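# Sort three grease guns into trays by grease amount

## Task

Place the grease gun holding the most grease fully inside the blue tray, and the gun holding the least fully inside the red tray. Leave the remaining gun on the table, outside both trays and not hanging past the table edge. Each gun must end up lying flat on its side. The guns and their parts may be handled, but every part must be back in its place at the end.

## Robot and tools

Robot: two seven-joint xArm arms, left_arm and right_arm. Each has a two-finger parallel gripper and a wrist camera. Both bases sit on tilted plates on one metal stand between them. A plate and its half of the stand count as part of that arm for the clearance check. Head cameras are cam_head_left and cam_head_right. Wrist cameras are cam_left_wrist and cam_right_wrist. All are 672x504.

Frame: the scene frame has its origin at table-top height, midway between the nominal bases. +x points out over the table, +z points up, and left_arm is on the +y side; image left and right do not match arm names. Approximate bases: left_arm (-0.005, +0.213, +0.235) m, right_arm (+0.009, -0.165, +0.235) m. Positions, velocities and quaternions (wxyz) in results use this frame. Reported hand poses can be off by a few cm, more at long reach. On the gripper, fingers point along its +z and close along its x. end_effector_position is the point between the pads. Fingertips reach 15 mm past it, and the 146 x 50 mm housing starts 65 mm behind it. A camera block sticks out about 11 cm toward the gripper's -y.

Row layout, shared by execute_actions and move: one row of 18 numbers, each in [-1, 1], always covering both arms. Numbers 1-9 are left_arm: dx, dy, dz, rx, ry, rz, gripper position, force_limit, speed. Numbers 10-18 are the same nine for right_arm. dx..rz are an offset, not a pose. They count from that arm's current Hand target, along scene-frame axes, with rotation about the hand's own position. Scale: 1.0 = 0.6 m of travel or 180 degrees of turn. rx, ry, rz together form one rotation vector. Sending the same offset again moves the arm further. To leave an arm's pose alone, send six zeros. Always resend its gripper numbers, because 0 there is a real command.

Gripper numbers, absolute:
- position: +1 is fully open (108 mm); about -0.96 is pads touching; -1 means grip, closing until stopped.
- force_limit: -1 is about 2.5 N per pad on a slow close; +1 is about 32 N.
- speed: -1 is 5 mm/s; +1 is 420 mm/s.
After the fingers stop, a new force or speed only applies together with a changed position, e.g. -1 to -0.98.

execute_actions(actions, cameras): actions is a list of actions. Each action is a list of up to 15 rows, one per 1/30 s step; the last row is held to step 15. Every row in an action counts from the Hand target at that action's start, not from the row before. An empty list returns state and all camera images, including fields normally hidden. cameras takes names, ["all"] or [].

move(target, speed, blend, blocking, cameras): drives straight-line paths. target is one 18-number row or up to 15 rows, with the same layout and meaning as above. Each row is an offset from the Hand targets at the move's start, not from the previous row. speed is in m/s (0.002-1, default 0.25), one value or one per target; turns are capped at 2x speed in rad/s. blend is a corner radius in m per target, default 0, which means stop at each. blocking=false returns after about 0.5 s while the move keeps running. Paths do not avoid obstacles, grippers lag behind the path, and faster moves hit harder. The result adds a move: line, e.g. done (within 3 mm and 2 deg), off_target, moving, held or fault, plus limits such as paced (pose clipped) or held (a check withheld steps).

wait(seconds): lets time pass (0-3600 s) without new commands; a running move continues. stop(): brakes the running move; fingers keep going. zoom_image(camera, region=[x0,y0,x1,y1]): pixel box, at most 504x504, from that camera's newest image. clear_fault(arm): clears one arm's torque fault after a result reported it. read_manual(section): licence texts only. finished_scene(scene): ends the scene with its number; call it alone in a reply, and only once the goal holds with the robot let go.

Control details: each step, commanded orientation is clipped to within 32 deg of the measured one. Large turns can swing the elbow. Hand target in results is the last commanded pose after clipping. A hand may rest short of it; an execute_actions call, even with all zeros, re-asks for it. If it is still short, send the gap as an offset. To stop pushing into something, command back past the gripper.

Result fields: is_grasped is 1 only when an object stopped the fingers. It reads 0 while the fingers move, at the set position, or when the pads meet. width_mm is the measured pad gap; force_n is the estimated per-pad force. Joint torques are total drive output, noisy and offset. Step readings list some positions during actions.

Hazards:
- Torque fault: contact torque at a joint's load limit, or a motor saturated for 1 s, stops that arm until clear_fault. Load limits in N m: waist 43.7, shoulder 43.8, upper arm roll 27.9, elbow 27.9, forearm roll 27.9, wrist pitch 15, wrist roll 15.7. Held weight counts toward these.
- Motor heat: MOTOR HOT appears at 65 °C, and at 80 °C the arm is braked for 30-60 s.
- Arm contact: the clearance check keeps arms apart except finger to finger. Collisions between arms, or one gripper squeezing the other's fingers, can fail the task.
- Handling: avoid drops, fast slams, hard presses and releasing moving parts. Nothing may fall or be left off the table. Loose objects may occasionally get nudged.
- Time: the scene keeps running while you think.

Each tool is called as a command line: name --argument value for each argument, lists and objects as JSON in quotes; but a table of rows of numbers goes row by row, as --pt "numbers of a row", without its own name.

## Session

execute_actions --actions '[]'

Scene clock: 0.00 s.
left_arm: end_effector_position=(+0.5511, -0.1714, +0.3841) width_mm=108.06 is_grasped=0 force_n=0.00 end_effector_quat_wxyz=(+0.107, -0.348, +0.881, -0.304) | right_arm: end_effector_position=(+0.6798, -0.1955, +0.2437) width_mm=108.05 is_grasped=0 force_n=0.00 end_effector_quat_wxyz=(-0.161, -0.548, +0.820, +0.011)
Joint positions: left_arm=[-1.735 0.272 0.461 1.399 -1.886 -0.857 -0.218] | right_arm=[1.22 -0.319 -0.715 1.4 -0.819 1.474 -1.313]
Joint velocities: within noise
Joint torques (N m): no reading
Motor temperatures (°C): left_arm=[33 34 34 33 32 31 33] | right_arm=[33 39 39 28 31 33 35]
Hand target: left_arm +0.5511, -0.1714, +0.3841; +0.107, -0.348, +0.881, -0.304 | right_arm +0.6798, -0.1955, +0.2437; -0.161, -0.548, +0.820, +0.011
Tool commands: left_gripper/position=+1.0 left_gripper/force_limit=+1.0 left_gripper/speed=+1.0 right_gripper/position=+1.0 right_gripper/force_limit=+1.0 right_gripper/speed=+1.0

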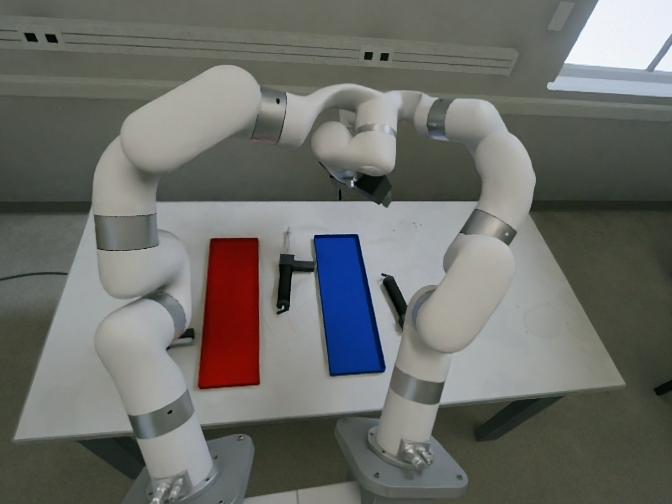

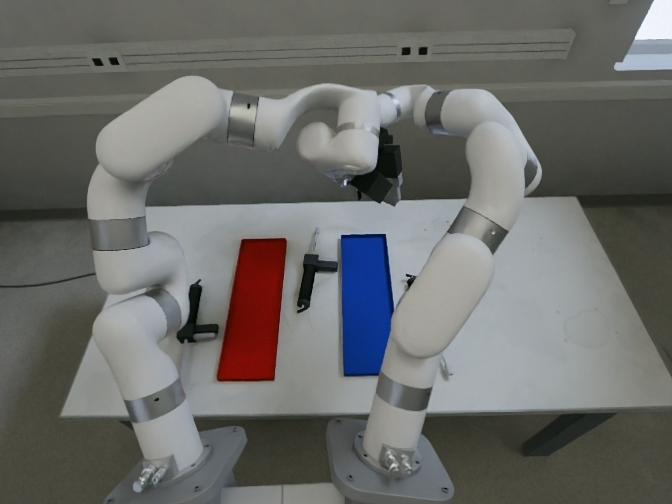

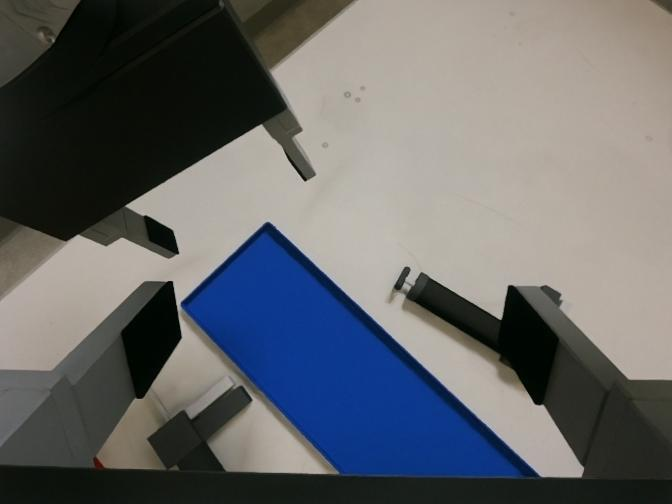

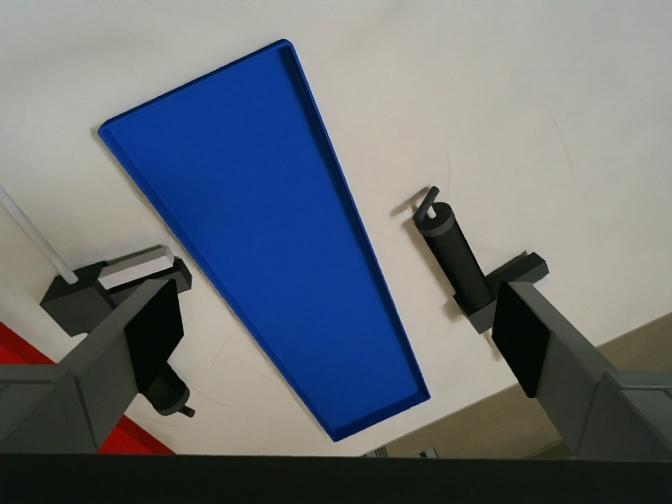

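move --pt "0 0.286 0 0 0 0 0 0.3 1 -0.133 -0.374 0.06 -0.0911 -0.101 -0.79 0.2 0.5 1" --pt "0.0815 -0.1643 -0.2235 0.0703 0.207 0.3242 0 0.3 1 -0.4047 -0.2408 -0.123 -0.0911 -0.101 -0.79 0.2 0.5 1" --speed '[0.5,0.4]' --cameras '["all"]'

Scene clock: 53.17 s.
left_arm: end_effector_position=(+0.5994, -0.2692, +0.2499) width_mm=53.00 is_grasped=0 force_n=0.00 end_effector_quat_wxyz=(+0.057, +0.764, -0.600, +0.231) | right_arm: end_effector_position=(+0.4370, -0.3400, +0.1699) width_mm=64.00 is_grasped=0 force_n=0.00 end_effector_quat_wxyz=(+0.000, +0.618, +0.786, +0.000)
Joint positions: left_arm=[-1.145 1.079 0.268 2.707 -2.502 -1.024 -0.539] | right_arm=[0.309 -1.21 -0.728 0.291 -1.19 0.756 0.939]
Joint torques (N m): left_arm=[-16.81 -37.28 -7.15 11.4 2.82 -3.96 -1.18] | right_arm=[-14.29 -0.04 5.61 6.57 -1.34 -2.31 1.12]
Hand target: left_arm +0.6000, -0.2700, +0.2500; +0.000, +0.787, -0.618, +0.000 | right_arm +0.4370, -0.3400, +0.1699; +0.000, +0.618, +0.786, +0.000
Off the commanded pose: left_arm 0.001 m, 28 deg | right_arm 0.000 m, 0 deg.
elbow stopped short (left arm): the move would have taken joint 4 (elbow) straighter than the controller allows.
move: off_target (left_arm)

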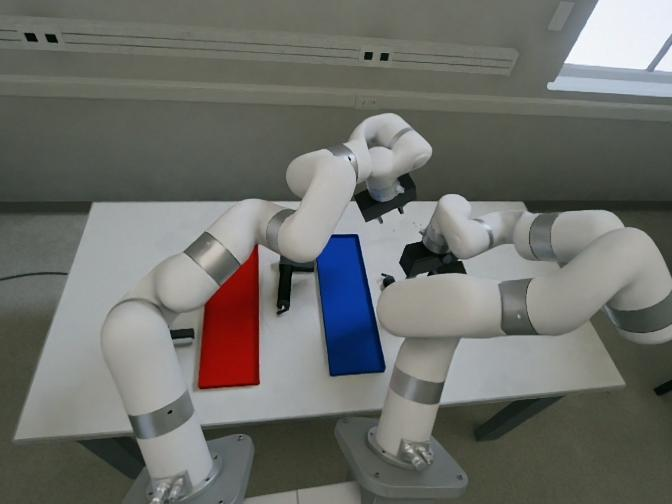

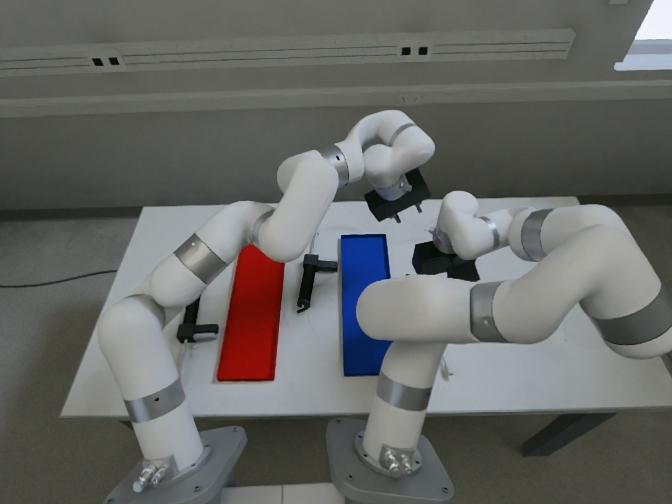

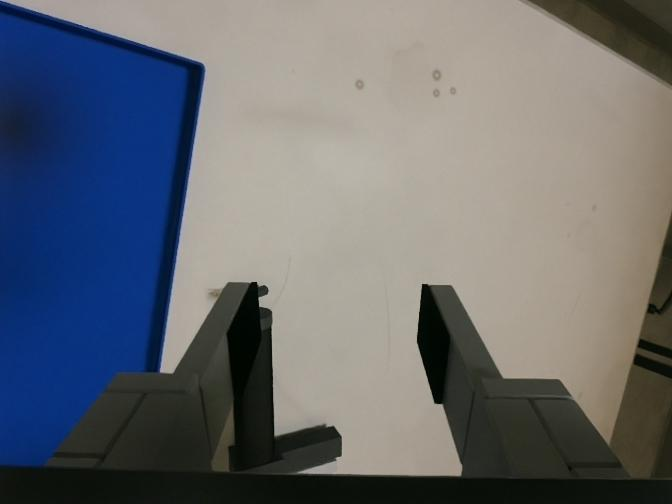

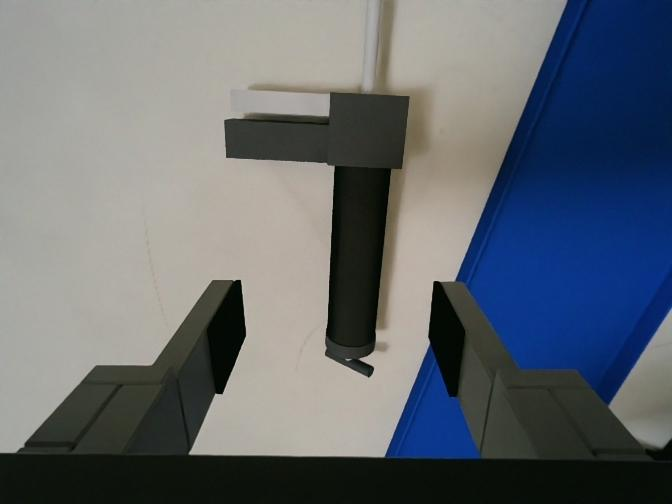

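move --pt "-0.25 0.5167 0 0 0 0.4239 0 0.3 1 -0.007 0.0292 -0.2332 0 0 -0.0106 0.2 0.5 1" --pt "-0.25 0.5167 0 0 0 0.4239 0 0.3 1 -0.007 0.0292 -0.2332 0 0 -0.0106 -1 0.5 -0.7" --pt "-0.25 0.5167 0 0 0 0.4239 0 0.3 1 -0.007 0.0292 -0.115 0 0 -0.0106 -1 0.5 -0.7" --pt "-0.25 0.5167 0 0 0 0.4239 0 0.3 1 0.0217 0.2833 -0.115 0 0 0.4239 -1 0.5 -0.7" --speed '[0.4,0.1,0.15,0.35]' --cameras '["all"]'

Scene clock: 91.10 s.
left_arm: end_effector_position=(+0.4500, +0.0400, +0.2500) width_mm=53.01 is_grasped=0 force_n=0.00 end_effector_quat_wxyz=(+0.000, +1.000, +0.000, +0.000) | right_arm: end_effector_position=(+0.4500, -0.1700, +0.1009) width_mm=35.42 is_grasped=1 force_n=25.92 end_effector_quat_wxyz=(+0.000, +0.000, +1.000, +0.000)
Joint positions: left_arm=[-1.794 0.048 0.729 1.009 -2.23 -1.066 -2.382] | right_arm=[0.709 -0.618 -0.661 0.374 -1.558 0.616 0.503]
Joint torques (N m): left_arm=[-16.19 -7.07 -16.49 6.19 2.58 -6.16 -1.27] | right_arm=[8.8 -3.15 11.65 9.74 1.35 -0.6 -1.55]
Hand target: left_arm +0.4500, +0.0400, +0.2500; +0.000, +1.000, +0.000, +0.000 | right_arm +0.4500, -0.1700, +0.1009; +0.000, +0.000, +1.000, +0.000
Off the commanded pose: left_arm 0.000 m, 0 deg | right_arm 0.000 m, 0 deg.
move: done

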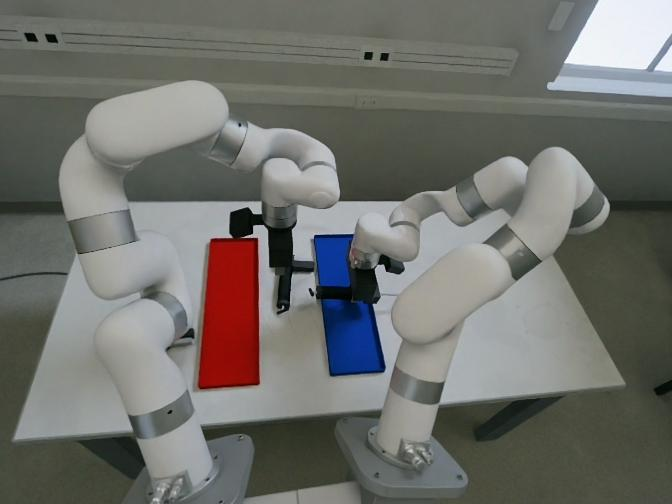

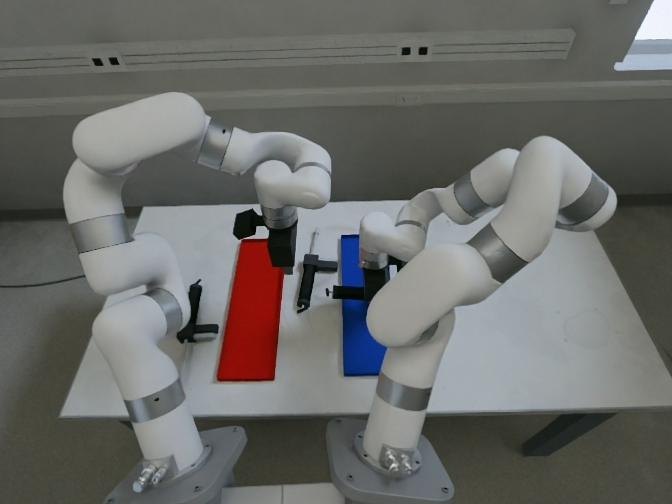

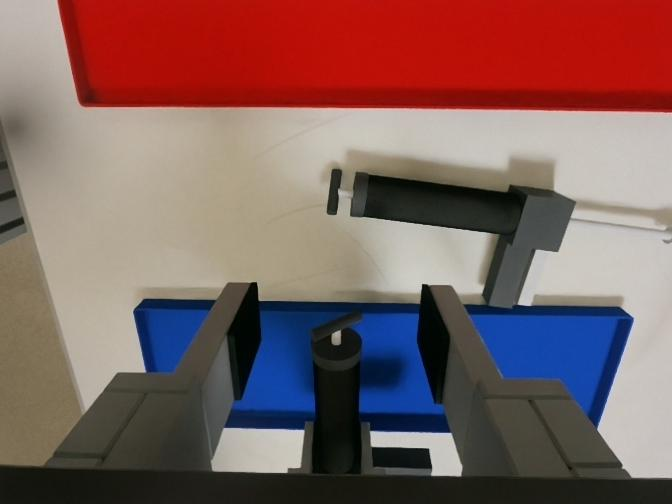

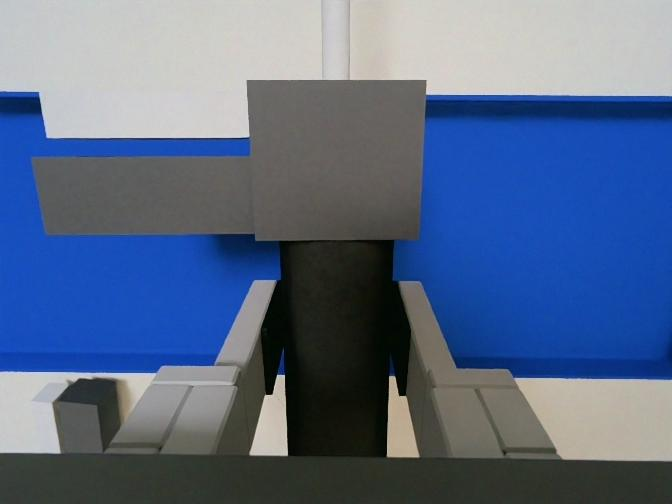

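move --pt "0.0033 -0.1283 -0.05 -0.1389 0 0 0 0.3 1 0 0 0 0 0 0 -1 0.5 -0.7" --pt "0.0033 -0.1283 -0.2183 -0.1389 0 0 0 0.3 1 0 0 0 0 0 0 -1 0.5 -0.7" --pt "0.0033 -0.1283 -0.2183 -0.1389 0 0 -1 0.35 -0.7 0 0 0 0 0 0 -1 0.5 -0.7" --speed 0.15 --cameras '["cam_left_wrist","cam_right_wrist"]'

Scene clock: 115.03 s.
left_arm: end_effector_position=(+0.4520, -0.0370, +0.1190) width_mm=8.05 is_grasped=1 force_n=30.53 end_effector_quat_wxyz=(+0.216, +0.976, +0.000, +0.000) | right_arm: end_effector_position=(+0.4501, -0.1700, +0.1010) width_mm=35.42 is_grasped=1 force_n=31.09 end_effector_quat_wxyz=(+0.000, +0.000, +1.000, +0.000)
Joint positions: left_arm=[-1.841 0.24 1.06 0.817 -1.861 -0.202 -2.713] | right_arm=[0.709 -0.618 -0.661 0.374 -1.558 0.616 0.503]
Joint torques (N m): left_arm=[-16.76 1.21 -5.48 9.74 -1.03 2.3 -1.56] | right_arm=[8.87 -3.78 10.73 -5.96 0.89 -2.6 -1.47]
Hand target: left_arm +0.4520, -0.0370, +0.1190; +0.216, +0.976, +0.000, +0.000 | right_arm +0.4500, -0.1700, +0.1009; +0.000, +0.000, +1.000, +0.000
Off the commanded pose: left_arm 0.000 m, 0 deg | right_arm 0.000 m, 0 deg.
move: done

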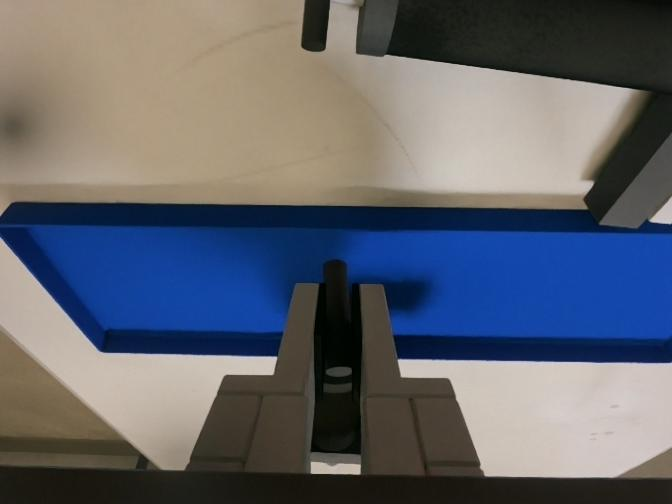

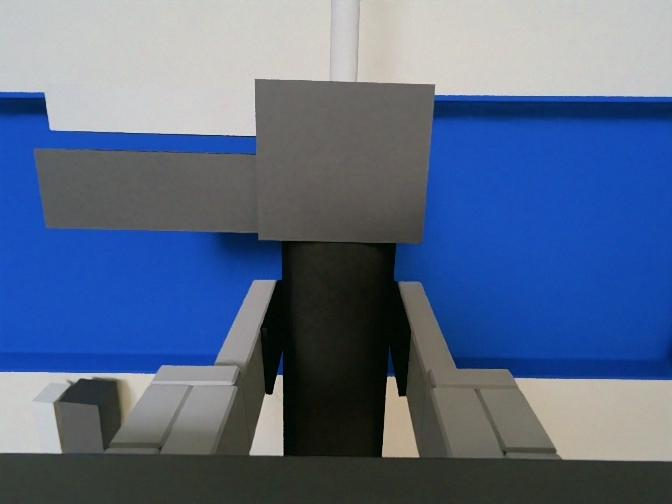

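move --target '[0,0.2111,0.0488,0,0,0,-1,0.35,-0.7,0,0,0,0,0,0,-1,0.5,-0.7]' --speed 0.05

move --target '[0,0,0.13,0,0,0,0,0.35,1,0,0,0,0,0,0,-1,0.5,-0.7]' --speed 0.3 --cameras '["cam_left_wrist","cam_right_wrist"]'

Scene clock: 121.40 s.
left_arm: end_effector_position=(+0.4520, +0.0897, +0.1483) width_mm=0.00 is_grasped=0 force_n=31.89 end_effector_quat_wxyz=(+0.216, +0.976, +0.000, +0.000) | right_arm: end_effector_position=(+0.4500, -0.1700, +0.1009) width_mm=35.42 is_grasped=1 force_n=25.99 end_effector_quat_wxyz=(+0.000, +0.000, +1.000, +0.000)
Joint positions: left_arm=[-1.744 -0.566 0.957 0.574 -1.646 -0.743 -2.471] | right_arm=[0.71 -0.618 -0.661 0.374 -1.558 0.616 0.503]
Joint torques (N m): left_arm=[0.52 2.62 -18.77 2.94 -2.87 -4.2 1.57] | right_arm=[-1.22 -9.93 10.45 9.7 -0.76 -2.28 0.78]
Hand target: left_arm +0.4520, +0.0897, +0.1483; +0.216, +0.976, +0.000, +0.000 | right_arm +0.4500, -0.1700, +0.1009; +0.000, +0.000, +1.000, +0.000
Off the commanded pose: left_arm 0.000 m, 0 deg | right_arm 0.000 m, 0 deg.
move: done

Scene clock: 122.27 s.
left_arm: end_effector_position=(+0.4520, +0.0897, +0.2263) width_mm=53.00 is_grasped=0 force_n=0.00 end_effector_quat_wxyz=(+0.216, +0.976, +0.000, +0.000) | right_arm: end_effector_position=(+0.4500, -0.1700, +0.1009) width_mm=35.42 is_grasped=1 force_n=25.98 end_effector_quat_wxyz=(+0.000, +0.000, +1.000, +0.000)
Joint positions: left_arm=[-1.76 -0.672 0.721 0.617 -1.862 -0.969 -2.382] | right_arm=[0.71 -0.618 -0.661 0.374 -1.558 0.616 0.503]
Joint torques (N m): left_arm=[-9.32 4.06 -19.69 5.49 -3.11 -4.32 1.29] | right_arm=[-0.97 -9.64 10.5 9.72 -0.69 -2.25 0.72]
Hand target: left_arm +0.4520, +0.0897, +0.2263; +0.216, +0.976, +0.000, +0.000 | right_arm +0.4500, -0.1700, +0.1009; +0.000, +0.000, +1.000, +0.000
Off the commanded pose: left_arm 0.000 m, 0 deg | right_arm 0.000 m, 0 deg.
move: done

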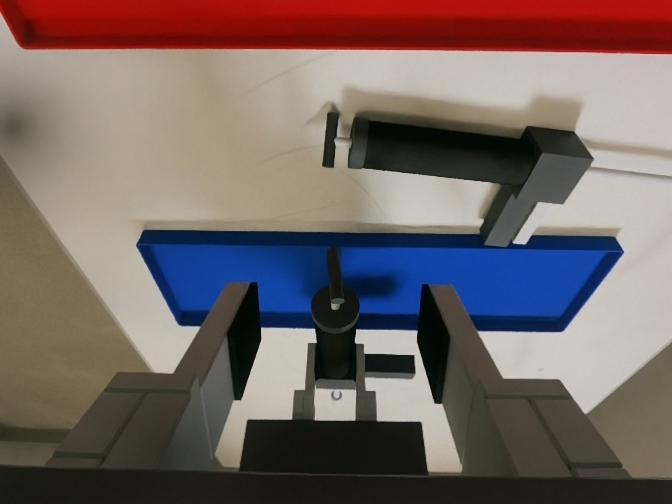

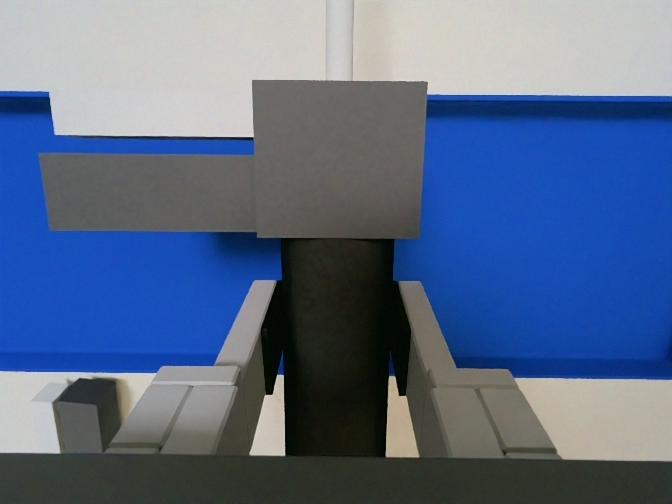

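zoom_image --camera "cam_left_wrist" --region '[280, 230, 400, 400]'

Scaled by 2.965 from the camera's image (finer frame: 960x720).

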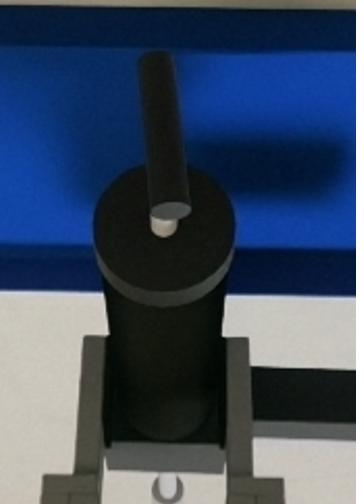

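move --target '[0,-0.2,0.13,0.1389,0,0,0,0.35,1,0,0,0,0,0,0,-1,0.5,-0.7]' --speed 0.35 --cameras '["cam_left_wrist"]'

zoom_image --camera "cam_left_wrist" --region '[260, 180, 420, 400]'

Scene clock: 158.53 s.
left_arm: end_effector_position=(+0.4520, -0.0303, +0.3043) width_mm=53.00 is_grasped=0 force_n=0.00 end_effector_quat_wxyz=(+0.000, +1.000, +0.000, +0.000) | right_arm: end_effector_position=(+0.4500, -0.1700, +0.1009) width_mm=35.42 is_grasped=1 force_n=25.98 end_effector_quat_wxyz=(+0.000, +0.000, +1.000, +0.000)
Joint positions: left_arm=[-1.868 0.295 0.78 1.335 -2.476 -1.141 -2.222] | right_arm=[0.71 -0.618 -0.661 0.374 -1.558 0.616 0.503]
Joint torques (N m): left_arm=[-8.89 -0.65 -14.47 10.56 -2.93 -6.44 1.39] | right_arm=[0.03 -8.03 10.38 9.56 -0.13 -1.69 0.61]
Hand target: left_arm +0.4520, -0.0303, +0.3043; +0.000, +1.000, +0.000, +0.000 | right_arm +0.4500, -0.1700, +0.1009; +0.000, +0.000, +1.000, +0.000
Off the commanded pose: left_arm 0.000 m, 0 deg | right_arm 0.000 m, 0 deg.
move: done

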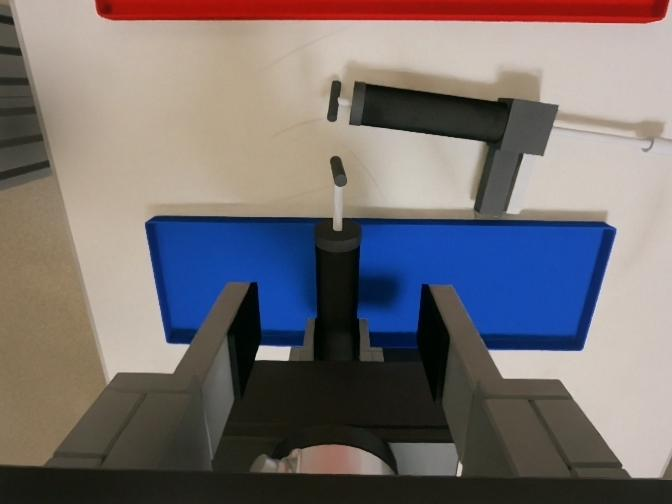

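Scaled by 2.291 from the camera's image (finer frame: 960x720).

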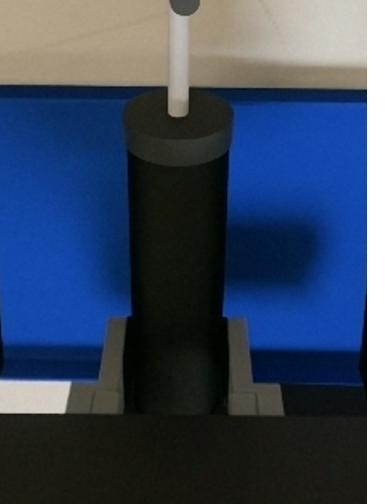

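move --pt "0 0.0405 -0.1405 -0.1389 0 0 0 0.3 1 0 0 0 0 0 0 -1 0.5 -0.7" --pt "0 0.0405 -0.2997 -0.1389 0 0 0 0.3 1 0 0 0 0 0 0 -1 0.5 -0.7" --pt "0 0.0405 -0.2997 -0.1389 0 0 -1 0.35 -0.7 0 0 0 0 0 0 -1 0.5 -0.7" --pt "0 -0.0178 -0.3105 -0.1389 0 0 -1 0.35 -0.7 0 0 0 0 0 0 -1 0.5 -0.7" --speed '[0.3,0.2,0.1,0.05]' --cameras '["cam_left_wrist"]'

Scene clock: 175.27 s.
left_arm: end_effector_position=(+0.4522, -0.0408, +0.1179) width_mm=8.00 is_grasped=1 force_n=30.67 end_effector_quat_wxyz=(+0.216, +0.976, +0.000, +0.000) end_effector_velocity=(-0.001, -0.005, +0.003) end_effector_angular_velocity=(-0.010, -0.001, -0.007) | right_arm: end_effector_position=(+0.4500, -0.1702, +0.1009) width_mm=35.42 is_grasped=1 force_n=36.03 end_effector_quat_wxyz=(+0.000, +0.000, +1.000, +0.000)
Joint positions: left_arm=[-1.754 0.205 0.949 0.765 -1.601 -0.241 -2.971] | right_arm=[0.709 -0.618 -0.661 0.374 -1.558 0.616 0.503]
Joint velocities: left_arm=[-0.008 0 -0.001 0 0.002 0.004 -0.001] | right_arm=[within noise]
Joint torques (N m): left_arm=[-23.36 -1.42 -22.85 14.34 6.53 8.86 -1.3] | right_arm=[21.35 -6.55 19.47 -8.38 -0.22 -8.22 -2.36]
Hand target: left_arm +0.4520, -0.0410, +0.1180; +0.216, +0.976, +0.000, +0.000 | right_arm +0.4500, -0.1700, +0.1009; +0.000, +0.000, +1.000, +0.000
Off the commanded pose: left_arm 0.000 m, 0 deg | right_arm 0.000 m, 0 deg.
move: done

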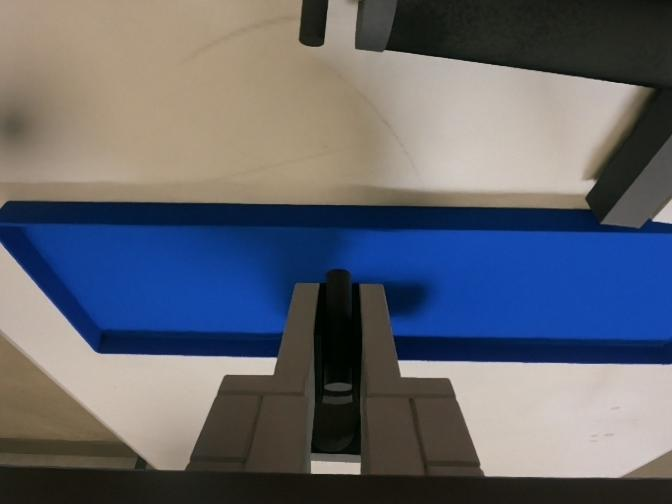

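move --pt "0 0 0 0 0 0 -0.4 0.35 -0.5 0 0 0 0 0 0 -1 0.5 -0.7" --pt "0 0 0.22 0 0 0 -0.4 0.35 -0.5 0 0 0 0 0 0 -1 0.5 -0.7" --pt "-0.0367 0.1683 0.1533 0.1134 0.1005 0.4538 0 0.35 1 -0.0287 -0.2542 0 0 0 -0.4344 -1 0.5 -0.7" --pt "-0.0367 0.1683 0.1533 0.1134 0.1005 0.4538 0 0.35 1 -0.0287 -0.2542 -0.1148 0 0 -0.4344 -1 0.5 -0.7" --pt "-0.0367 0.1683 0.1533 0.1134 0.1005 0.4538 0 0.35 1 -0.0287 -0.2542 -0.1148 0 0 -0.4344 -0.1 0.5 -0.7" --pt "-0.0367 0.1683 0.1533 0.1134 0.1005 0.4538 0 0.35 1 -0.0287 -0.2542 0.13 0 0 -0.4344 -0.1 0.5 -0.7" --speed '[0.1,0.25,0.4,0.06,0.1,0.25]' --cameras '["cam_left_wrist","cam_right_wrist"]'

Scene clock: 203.40 s.
left_arm: end_effector_position=(+0.4300, +0.0600, +0.2100) width_mm=53.00 is_grasped=0 force_n=0.00 end_effector_quat_wxyz=(+0.000, +0.748, +0.663, +0.000) | right_arm: end_effector_position=(+0.4328, -0.3225, +0.1789) width_mm=47.49 is_grasped=0 force_n=0.00 end_effector_quat_wxyz=(+0.000, +0.631, +0.776, +0.000)
Joint positions: left_arm=[-1.828 0.022 0.805 0.851 -2.129 -0.968 -3.95] | right_arm=[0.246 -1.214 -0.634 0.244 -1.106 0.732 0.967]
Joint torques (N m): left_arm=[-4.99 4.46 -8.96 6.61 -0.66 -6.13 -1.21] | right_arm=[1.75 -7.09 9.95 16.45 1.41 -0.44 -1.61]
Hand target: left_arm +0.4300, +0.0600, +0.2100; +0.000, +0.748, +0.663, +0.000 | right_arm +0.4328, -0.3225, +0.1789; +0.000, +0.631, +0.776, +0.000
Off the commanded pose: left_arm 0.000 m, 0 deg | right_arm 0.000 m, 0 deg.
move: done

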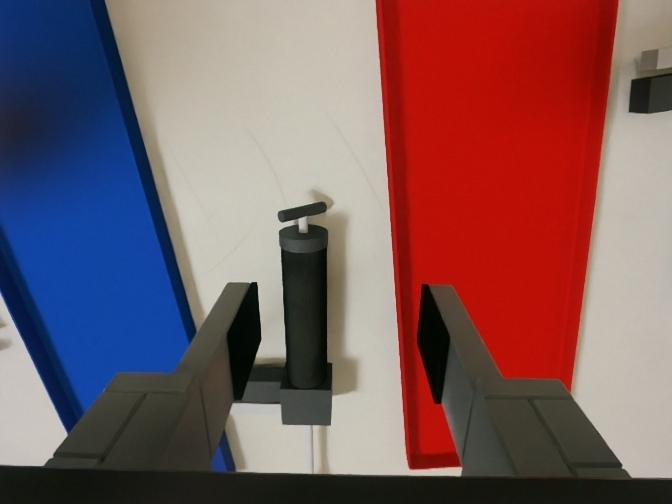

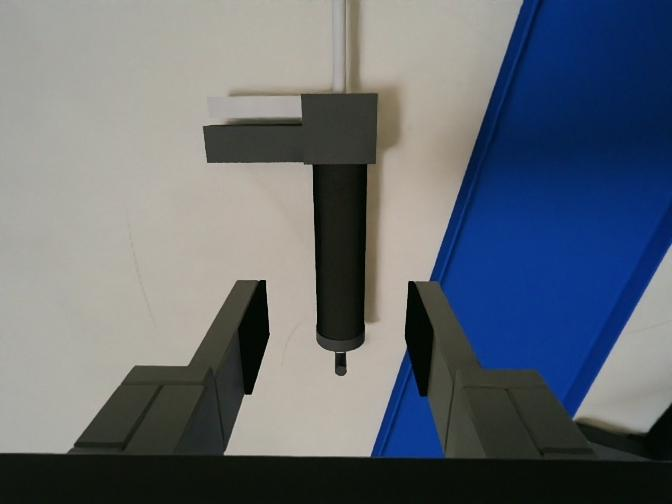

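move --pt "0.014 -0.0402 -0.1167 -0.0167 -0.1379 0 0 0.3 1 0.212 0.5583 -0.03 0 0 0.8961 0.2 0.5 1" --pt "0.014 -0.0402 -0.1167 -0.0167 -0.1379 0 0 0.3 1 0.212 0.5583 -0.2482 0 0 0.8961 0.2 0.5 1" --pt "0.014 -0.0402 -0.2967 -0.0167 -0.1379 0 0 0.3 1 0.212 0.5583 -0.2482 0 0 0.8961 -1 0.5 -0.7" --pt "0.014 -0.0402 -0.2967 -0.0167 -0.1379 0 -1 0.35 -0.7 0.212 0.5583 -0.2482 0 0 0.8961 -1 0.5 -0.7" --speed '[0.6,0.2,0.2,0.1]' --cameras '["cam_left_wrist","cam_right_wrist"]'

Scene clock: 229.77 s.
left_arm: end_effector_position=(+0.4383, +0.0357, +0.0320) width_mm=8.20 is_grasped=1 force_n=34.84 end_effector_quat_wxyz=(+0.162, +0.731, +0.648, +0.144) | right_arm: end_effector_position=(+0.5601, +0.0126, +0.0301) width_mm=35.68 is_grasped=1 force_n=43.01 end_effector_quat_wxyz=(+0.000, -0.663, +0.748, +0.000)
Joint positions: left_arm=[-1.456 0.792 0.739 0.566 -0.81 -0.846 -5.563] | right_arm=[0.838 0.195 -0.486 0.998 -1.173 0.468 -0.832]
Joint torques (N m): left_arm=[-3.96 -15.97 8.99 -4.05 -7.76 -4.24 1.36] | right_arm=[3.11 -11.06 0.13 -1.74 -1.33 2.28 -1.22]
Hand target: left_arm +0.4384, +0.0359, +0.0319; +0.162, +0.730, +0.648, +0.144 | right_arm +0.5600, +0.0125, +0.0300; +0.000, -0.663, +0.748, +0.000
Off the commanded pose: left_arm 0.000 m, 0 deg | right_arm 0.000 m, 0 deg.
move: done

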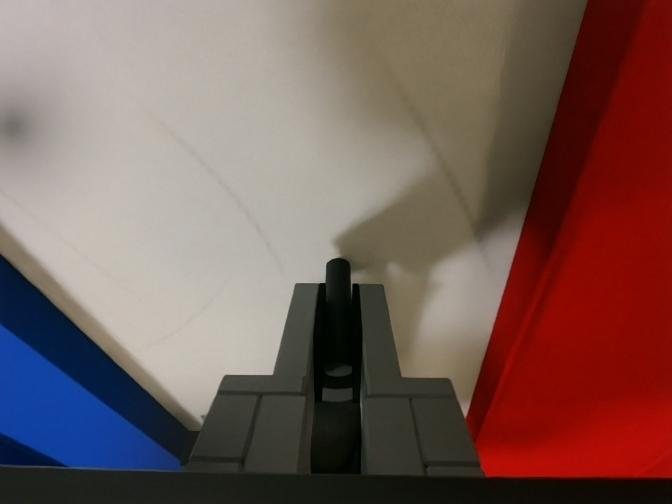

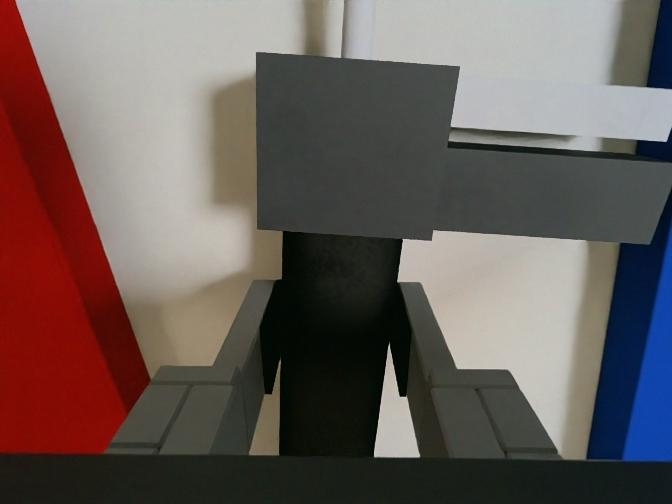

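move --pt "-0.0993 0.012 0 0 0 0 -1 0.35 -0.7 0 0 0 0 0 0 -1 0.5 -0.7" --pt "-0.0993 0.012 0 0 0 0 0 0.35 -0.3 0 0 0 0 0 0 -1 0.5 -0.7" --pt "-0.0993 0.012 0.15 0 0 0 0 0.35 -0.3 0 0 0 0 0 0 -1 0.5 -0.7" --speed '[0.05,0.1,0.3]' --cameras '["cam_left_wrist"]'

Scene clock: 239.80 s.
left_arm: end_effector_position=(+0.3788, +0.0431, +0.1219) width_mm=53.00 is_grasped=0 force_n=0.00 end_effector_quat_wxyz=(+0.162, +0.730, +0.648, +0.144) | right_arm: end_effector_position=(+0.5600, +0.0125, +0.0300) width_mm=35.76 is_grasped=1 force_n=23.64 end_effector_quat_wxyz=(+0.000, -0.663, +0.748, +0.000)
Joint positions: left_arm=[-1.731 0.575 0.638 0.37 -1.209 -0.923 -5.375] | right_arm=[0.838 0.195 -0.486 0.998 -1.173 0.468 -0.832]
Joint torques (N m): left_arm=[-15.9 -15.19 -2.56 3.77 -3.14 -1.06 1.58] | right_arm=[18.82 -4.69 10.48 -0.62 -1.25 0.17 0.72]
Hand target: left_arm +0.3788, +0.0431, +0.1219; +0.162, +0.730, +0.648, +0.144 | right_arm +0.5600, +0.0125, +0.0300; +0.000, -0.663, +0.748, +0.000
Off the commanded pose: left_arm 0.000 m, 0 deg | right_arm 0.000 m, 0 deg.
move: done

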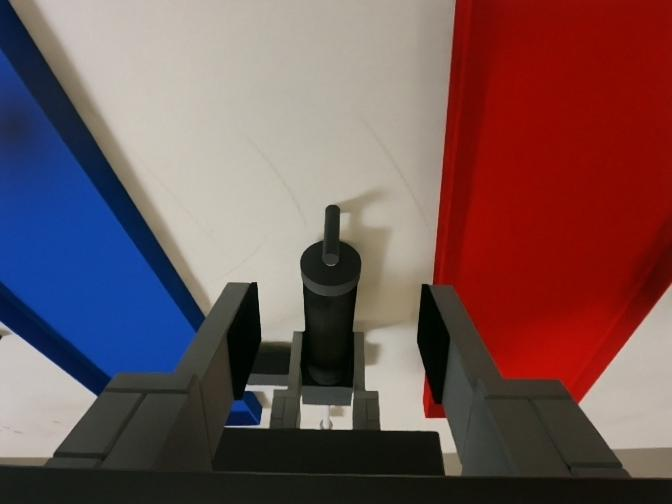

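move --pt "0.077 -0.0093 -0.15 0 0 0 0 0.35 -0.3 0 0 0 0 0 0 -1 0.5 -0.7" --pt "0.077 -0.0093 -0.15 0 0 0 -1 0.35 -0.7 0 0 0 0 0 0 -1 0.5 -0.7" --pt "0.1026 -0.0124 -0.15 0 0 0 -1 0.35 -0.7 0 0 0 0 0 0 -1 0.5 -0.7" --speed '[0.2,0.1,0.04]'

move --pt "0 0 0 0 0 0 -0.4 0.35 -0.6 0 0 0 0 0 0 -1 0.5 -0.7" --pt "0 0 0.28 0 0 0 -0.4 0.35 -0.6 0 0 0 0 0 0 -1 0.5 -0.7" --pt "0 0.607 0.4133 0.0082 0.1389 0.0372 0.2 0.35 1 0 0 0.2833 0 0 0 -1 0.5 -0.7" --pt "0 0.607 0.4133 0.0082 0.1389 0.0372 0.2 0.35 1 -0.178 0.3125 0.2833 0 0 0.05 -1 0.5 -0.7" --speed '[0.1,0.25,0.3,0.25]' --cameras '["all"]'

Scene clock: 279.97 s.
left_arm: end_effector_position=(+0.4402, +0.0356, +0.0319) width_mm=8.18 is_grasped=1 force_n=35.03 end_effector_quat_wxyz=(+0.162, +0.731, +0.648, +0.144) | right_arm: end_effector_position=(+0.5605, +0.0123, +0.0301) width_mm=35.85 is_grasped=1 force_n=42.96 end_effector_quat_wxyz=(+0.000, -0.663, +0.748, +0.000)
Joint positions: left_arm=[-1.44 0.78 0.727 0.572 -0.816 -0.85 -5.544] | right_arm=[0.838 0.195 -0.486 0.999 -1.173 0.468 -0.832]
Joint torques (N m): left_arm=[-9.09 -26 15.97 9.22 -3.53 -9.94 1.3] | right_arm=[17.58 -7.49 12.74 -15.45 0.57 0.35 -2.74]
Hand target: left_arm +0.4404, +0.0356, +0.0319; +0.162, +0.730, +0.648, +0.144 | right_arm +0.5600, +0.0125, +0.0300; +0.000, -0.663, +0.748, +0.000
Off the commanded pose: left_arm 0.000 m, 0 deg | right_arm 0.001 m, 0 deg.
move: done

Scene clock: 285.40 s.
left_arm: end_effector_position=(+0.4404, +0.3998, +0.2799) width_mm=64.00 is_grasped=0 force_n=0.00 end_effector_quat_wxyz=(+0.000, +0.707, +0.707, +0.000) | right_arm: end_effector_position=(+0.4532, +0.2000, +0.2000) width_mm=35.49 is_grasped=1 force_n=23.00 end_effector_quat_wxyz=(+0.000, +0.720, -0.694, +0.000)
Joint positions: left_arm=[-1.382 -1.26 0.459 0.665 -1.88 -1.694 -3.299] | right_arm=[1.162 0.226 -0.144 1.109 -0.969 0.985 -0.736]
Joint torques (N m): left_arm=[10.91 17.56 -12.02 4.3 -2.96 -6.01 1.23] | right_arm=[32.6 -11.12 19 21.37 1.15 -0.69 -1.56]
Hand target: left_arm +0.4404, +0.3998, +0.2799; +0.000, +0.707, +0.707, +0.000 | right_arm +0.4532, +0.2000, +0.2000; +0.000, +0.720, -0.694, +0.000
Off the commanded pose: left_arm 0.000 m, 0 deg | right_arm 0.000 m, 0 deg.
joint at its limit (left arm) — joint 6 (wrist pitch), lower limit.
move: done

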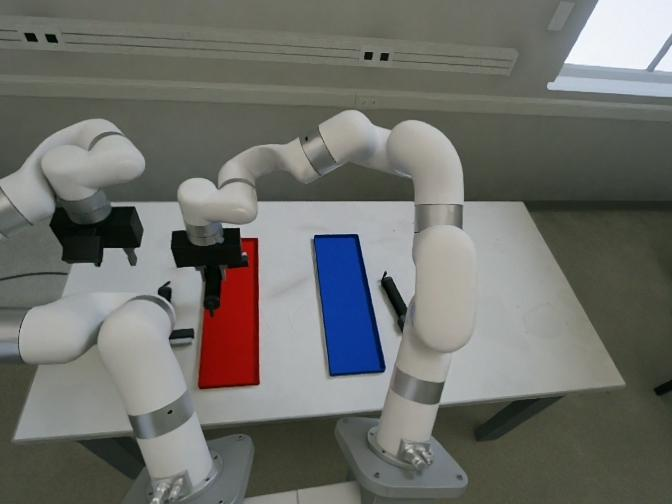

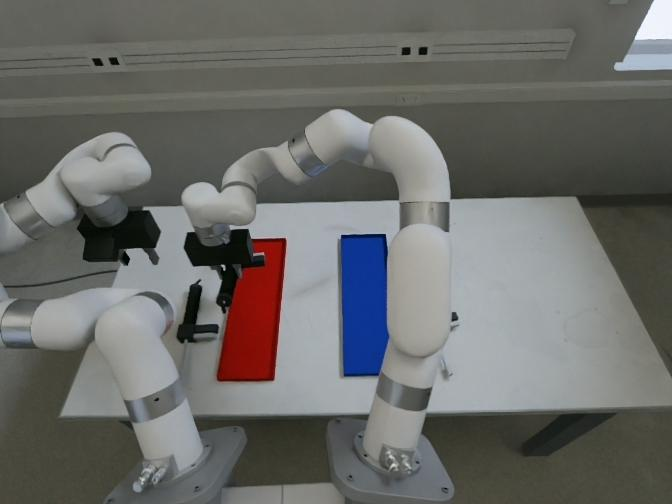

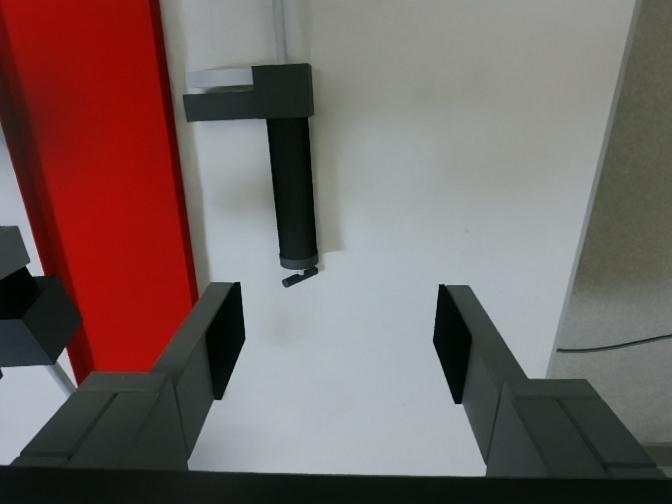

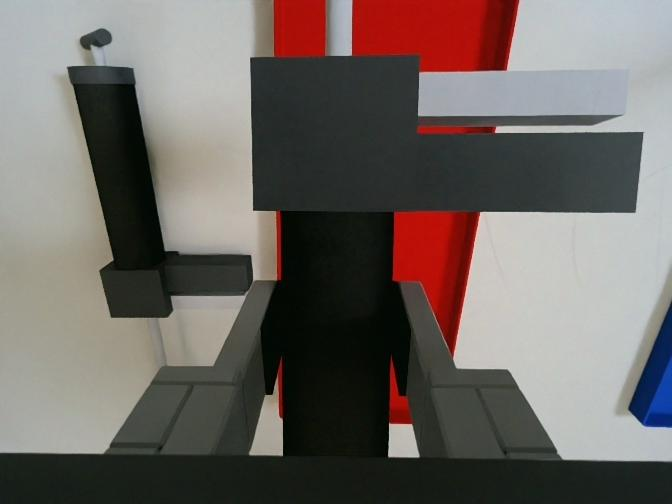

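move --pt "0 0 0 0 0 0 0.2 0.35 1 0 -0.0025 -0.1667 0 0 -0.0117 -1 0.5 -0.7" --pt "0 0 0 0 0 0 0.2 0.35 1 0 -0.0025 -0.2733 0 0 -0.0117 -1 0.5 -0.7" --pt "0 0 0 0 0 0 0.2 0.35 1 0 -0.0025 -0.2733 0 0 -0.0117 -0.1 0.5 -0.7" --pt "0 0 0 0 0 0 0.2 0.35 1 0 -0.0025 0.0833 0 0 -0.0117 -0.1 0.5 -0.7" --speed '[0.25,0.05,0.1,0.25]' --cameras '["cam_right_wrist"]'

move --pt "-0.019 -0.0633 0 0 0 0.0133 0.2 0.35 1 0 -0.9667 0.0167 0 0 0 -0.1 0.5 -0.7" --pt "-0.019 -0.0633 -0.25 0 0 0.0133 0.2 0.35 1 0 -0.9667 0.0167 0 0 0 -0.1 0.5 -0.7" --speed 0.35 --cameras '["cam_left_wrist","cam_head_left"]'

Scene clock: 328.80 s.
left_arm: end_effector_position=(+0.4404, +0.3998, +0.2799) width_mm=64.00 is_grasped=0 force_n=0.00 end_effector_quat_wxyz=(+0.000, +0.707, +0.707, +0.000) | right_arm: end_effector_position=(+0.4532, +0.1985, +0.2499) width_mm=47.49 is_grasped=0 force_n=0.00 end_effector_quat_wxyz=(+0.000, +0.707, -0.707, +0.000)
Joint positions: left_arm=[-1.382 -1.26 0.459 0.665 -1.88 -1.694 -3.299] | right_arm=[1.219 0.158 -0.111 1.124 -0.915 1.098 -0.725]
Joint torques (N m): left_arm=[10.64 16.9 -12.03 4.14 -3.02 -6.09 1.51] | right_arm=[29.61 -15.6 17.55 20.76 1.28 -0.32 -1.52]
Hand target: left_arm +0.4404, +0.3998, +0.2799; +0.000, +0.707, +0.707, +0.000 | right_arm +0.4532, +0.1985, +0.2500; +0.000, +0.707, -0.707, +0.000
Off the commanded pose: left_arm 0.000 m, 0 deg | right_arm 0.000 m, 0 deg.
joint at its limit (left arm) — joint 6 (wrist pitch), lower limit.
move: done

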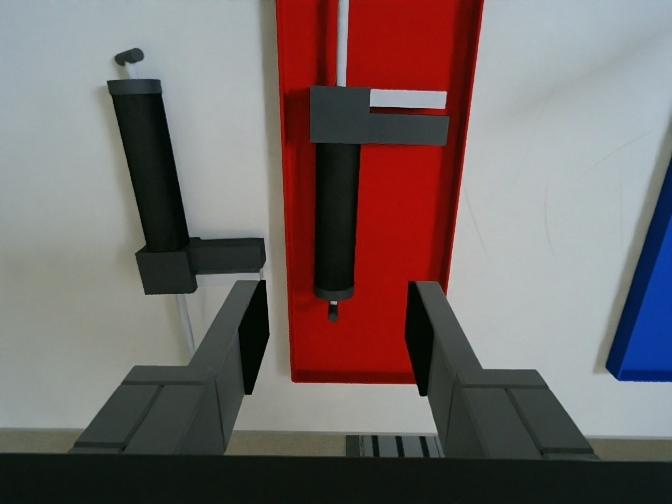

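Scene clock: 331.97 s.
left_arm: end_effector_position=(+0.4290, +0.3618, +0.1299) width_mm=64.00 is_grasped=0 force_n=0.00 end_effector_quat_wxyz=(+0.000, +0.693, +0.721, +0.000) | right_arm: end_effector_position=(+0.4532, -0.3815, +0.2600) width_mm=47.50 is_grasped=0 force_n=0.00 end_effector_quat_wxyz=(+0.000, +0.707, -0.707, +0.000)
Joint positions: left_arm=[-1.397 -1.172 0.94 0.506 -1.496 -1.368 -3.536] | right_arm=[0.717 -1.66 -0.533 0.469 -1.17 1.461 -1.989]
Joint torques (N m): left_arm=[-0.78 15.51 -11.03 1.64 2.49 -0.03 -1.39] | right_arm=[-3.43 5.43 11.81 14.65 -1.6 -2.69 -1.57]
Hand target: left_arm +0.4290, +0.3618, +0.1299; +0.000, +0.693, +0.721, +0.000 | right_arm +0.4532, -0.3815, +0.2600; +0.000, +0.707, -0.707, +0.000
Off the commanded pose: left_arm 0.000 m, 0 deg | right_arm 0.000 m, 0 deg.
move: done
Images, in order (width x height): cam_head_left 672x504, cam_left_wrist 672x504.

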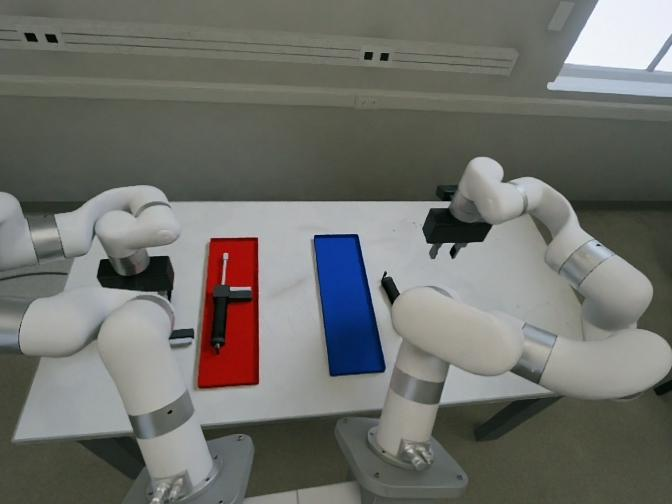

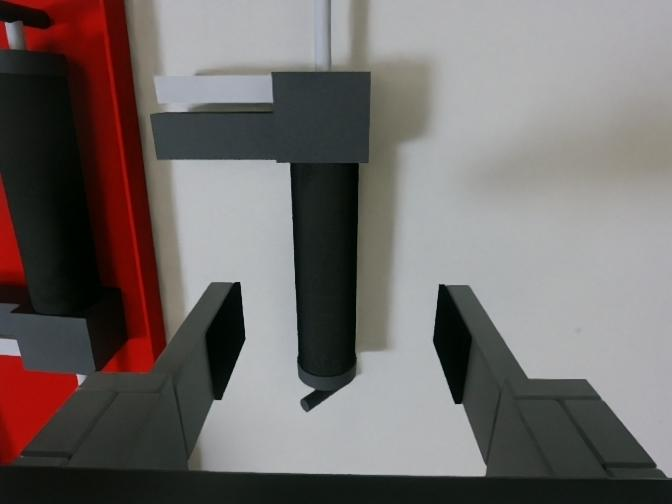

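move --pt "0 -0.0083 -0.1683 0 0 0 0.2 0.35 1 0 -0.115 0.067 0 0 0 -0.1 0.5 -0.7" --pt "0 -0.0083 -0.1683 0 0 0 -1 0.5 -0.7 0 -0.115 0.067 0 0 0 -0.1 0.5 -0.7" --pt "0 -0.0083 0.1168 0 0 0 -1 0.5 -0.7 0 -0.115 0.067 0 0 0 -0.1 0.5 -0.7" --pt "0.14 -0.798 0.1168 0 0 -0.0167 -1 0.5 -0.7 0 -0.115 0.067 0 0 0 -0.1 0.5 -0.7" --speed '[0.2,0.1,0.15,0.28]' --cameras '["cam_left_wrist","cam_head_right","cam_right_wrist"]'

Scene clock: 346.87 s.
left_arm: end_effector_position=(+0.5130, -0.1170, +0.2000) width_mm=35.47 is_grasped=1 force_n=23.78 end_effector_quat_wxyz=(+0.000, +0.711, +0.703, +0.000) | right_arm: end_effector_position=(+0.4532, -0.4505, +0.3002) width_mm=47.50 is_grasped=0 force_n=0.00 end_effector_quat_wxyz=(+0.000, +0.707, -0.707, +0.000)
Joint positions: left_arm=[-1.395 0.76 0.677 1.906 -2.77 -1.048 -3.447] | right_arm=[0.688 -1.675 -0.493 0.646 -1.114 1.554 -2.172]
Joint torques (N m): left_arm=[-15.56 -20.86 -10.05 12.81 -3.09 -6.93 1.3] | right_arm=[-11.48 6.33 15.73 13.91 1.31 -2.54 -1.49]
Hand target: left_arm +0.5130, -0.1170, +0.2000; +0.000, +0.711, +0.703, +0.000 | right_arm +0.4532, -0.4505, +0.3002; +0.000, +0.707, -0.707, +0.000
Off the commanded pose: left_arm 0.000 m, 0 deg | right_arm 0.000 m, 0 deg.
move: done
Images, in order (width x height): cam_head_right 672x504, cam_left_wrist 672x504, cam_right_wrist 672x504.

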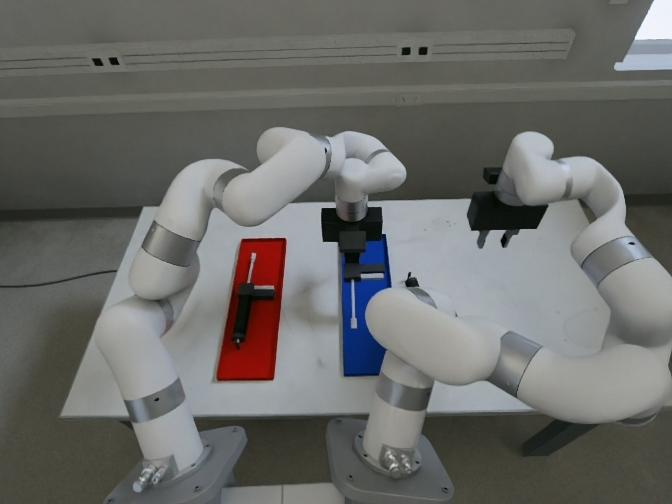

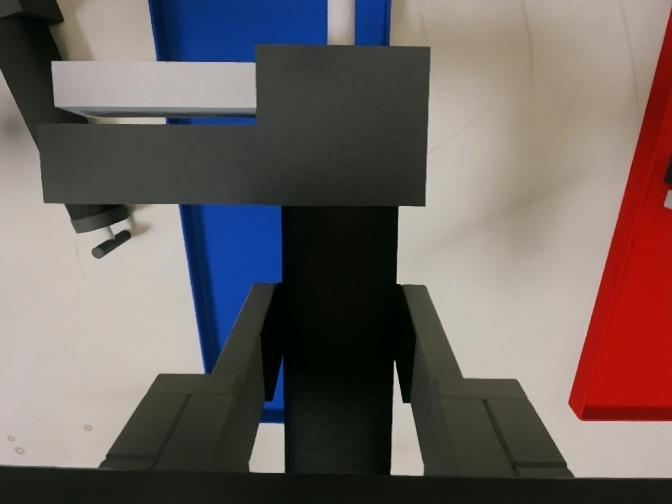

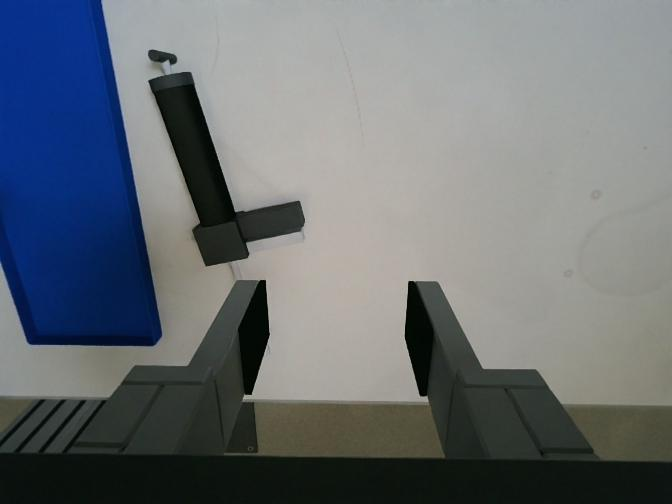

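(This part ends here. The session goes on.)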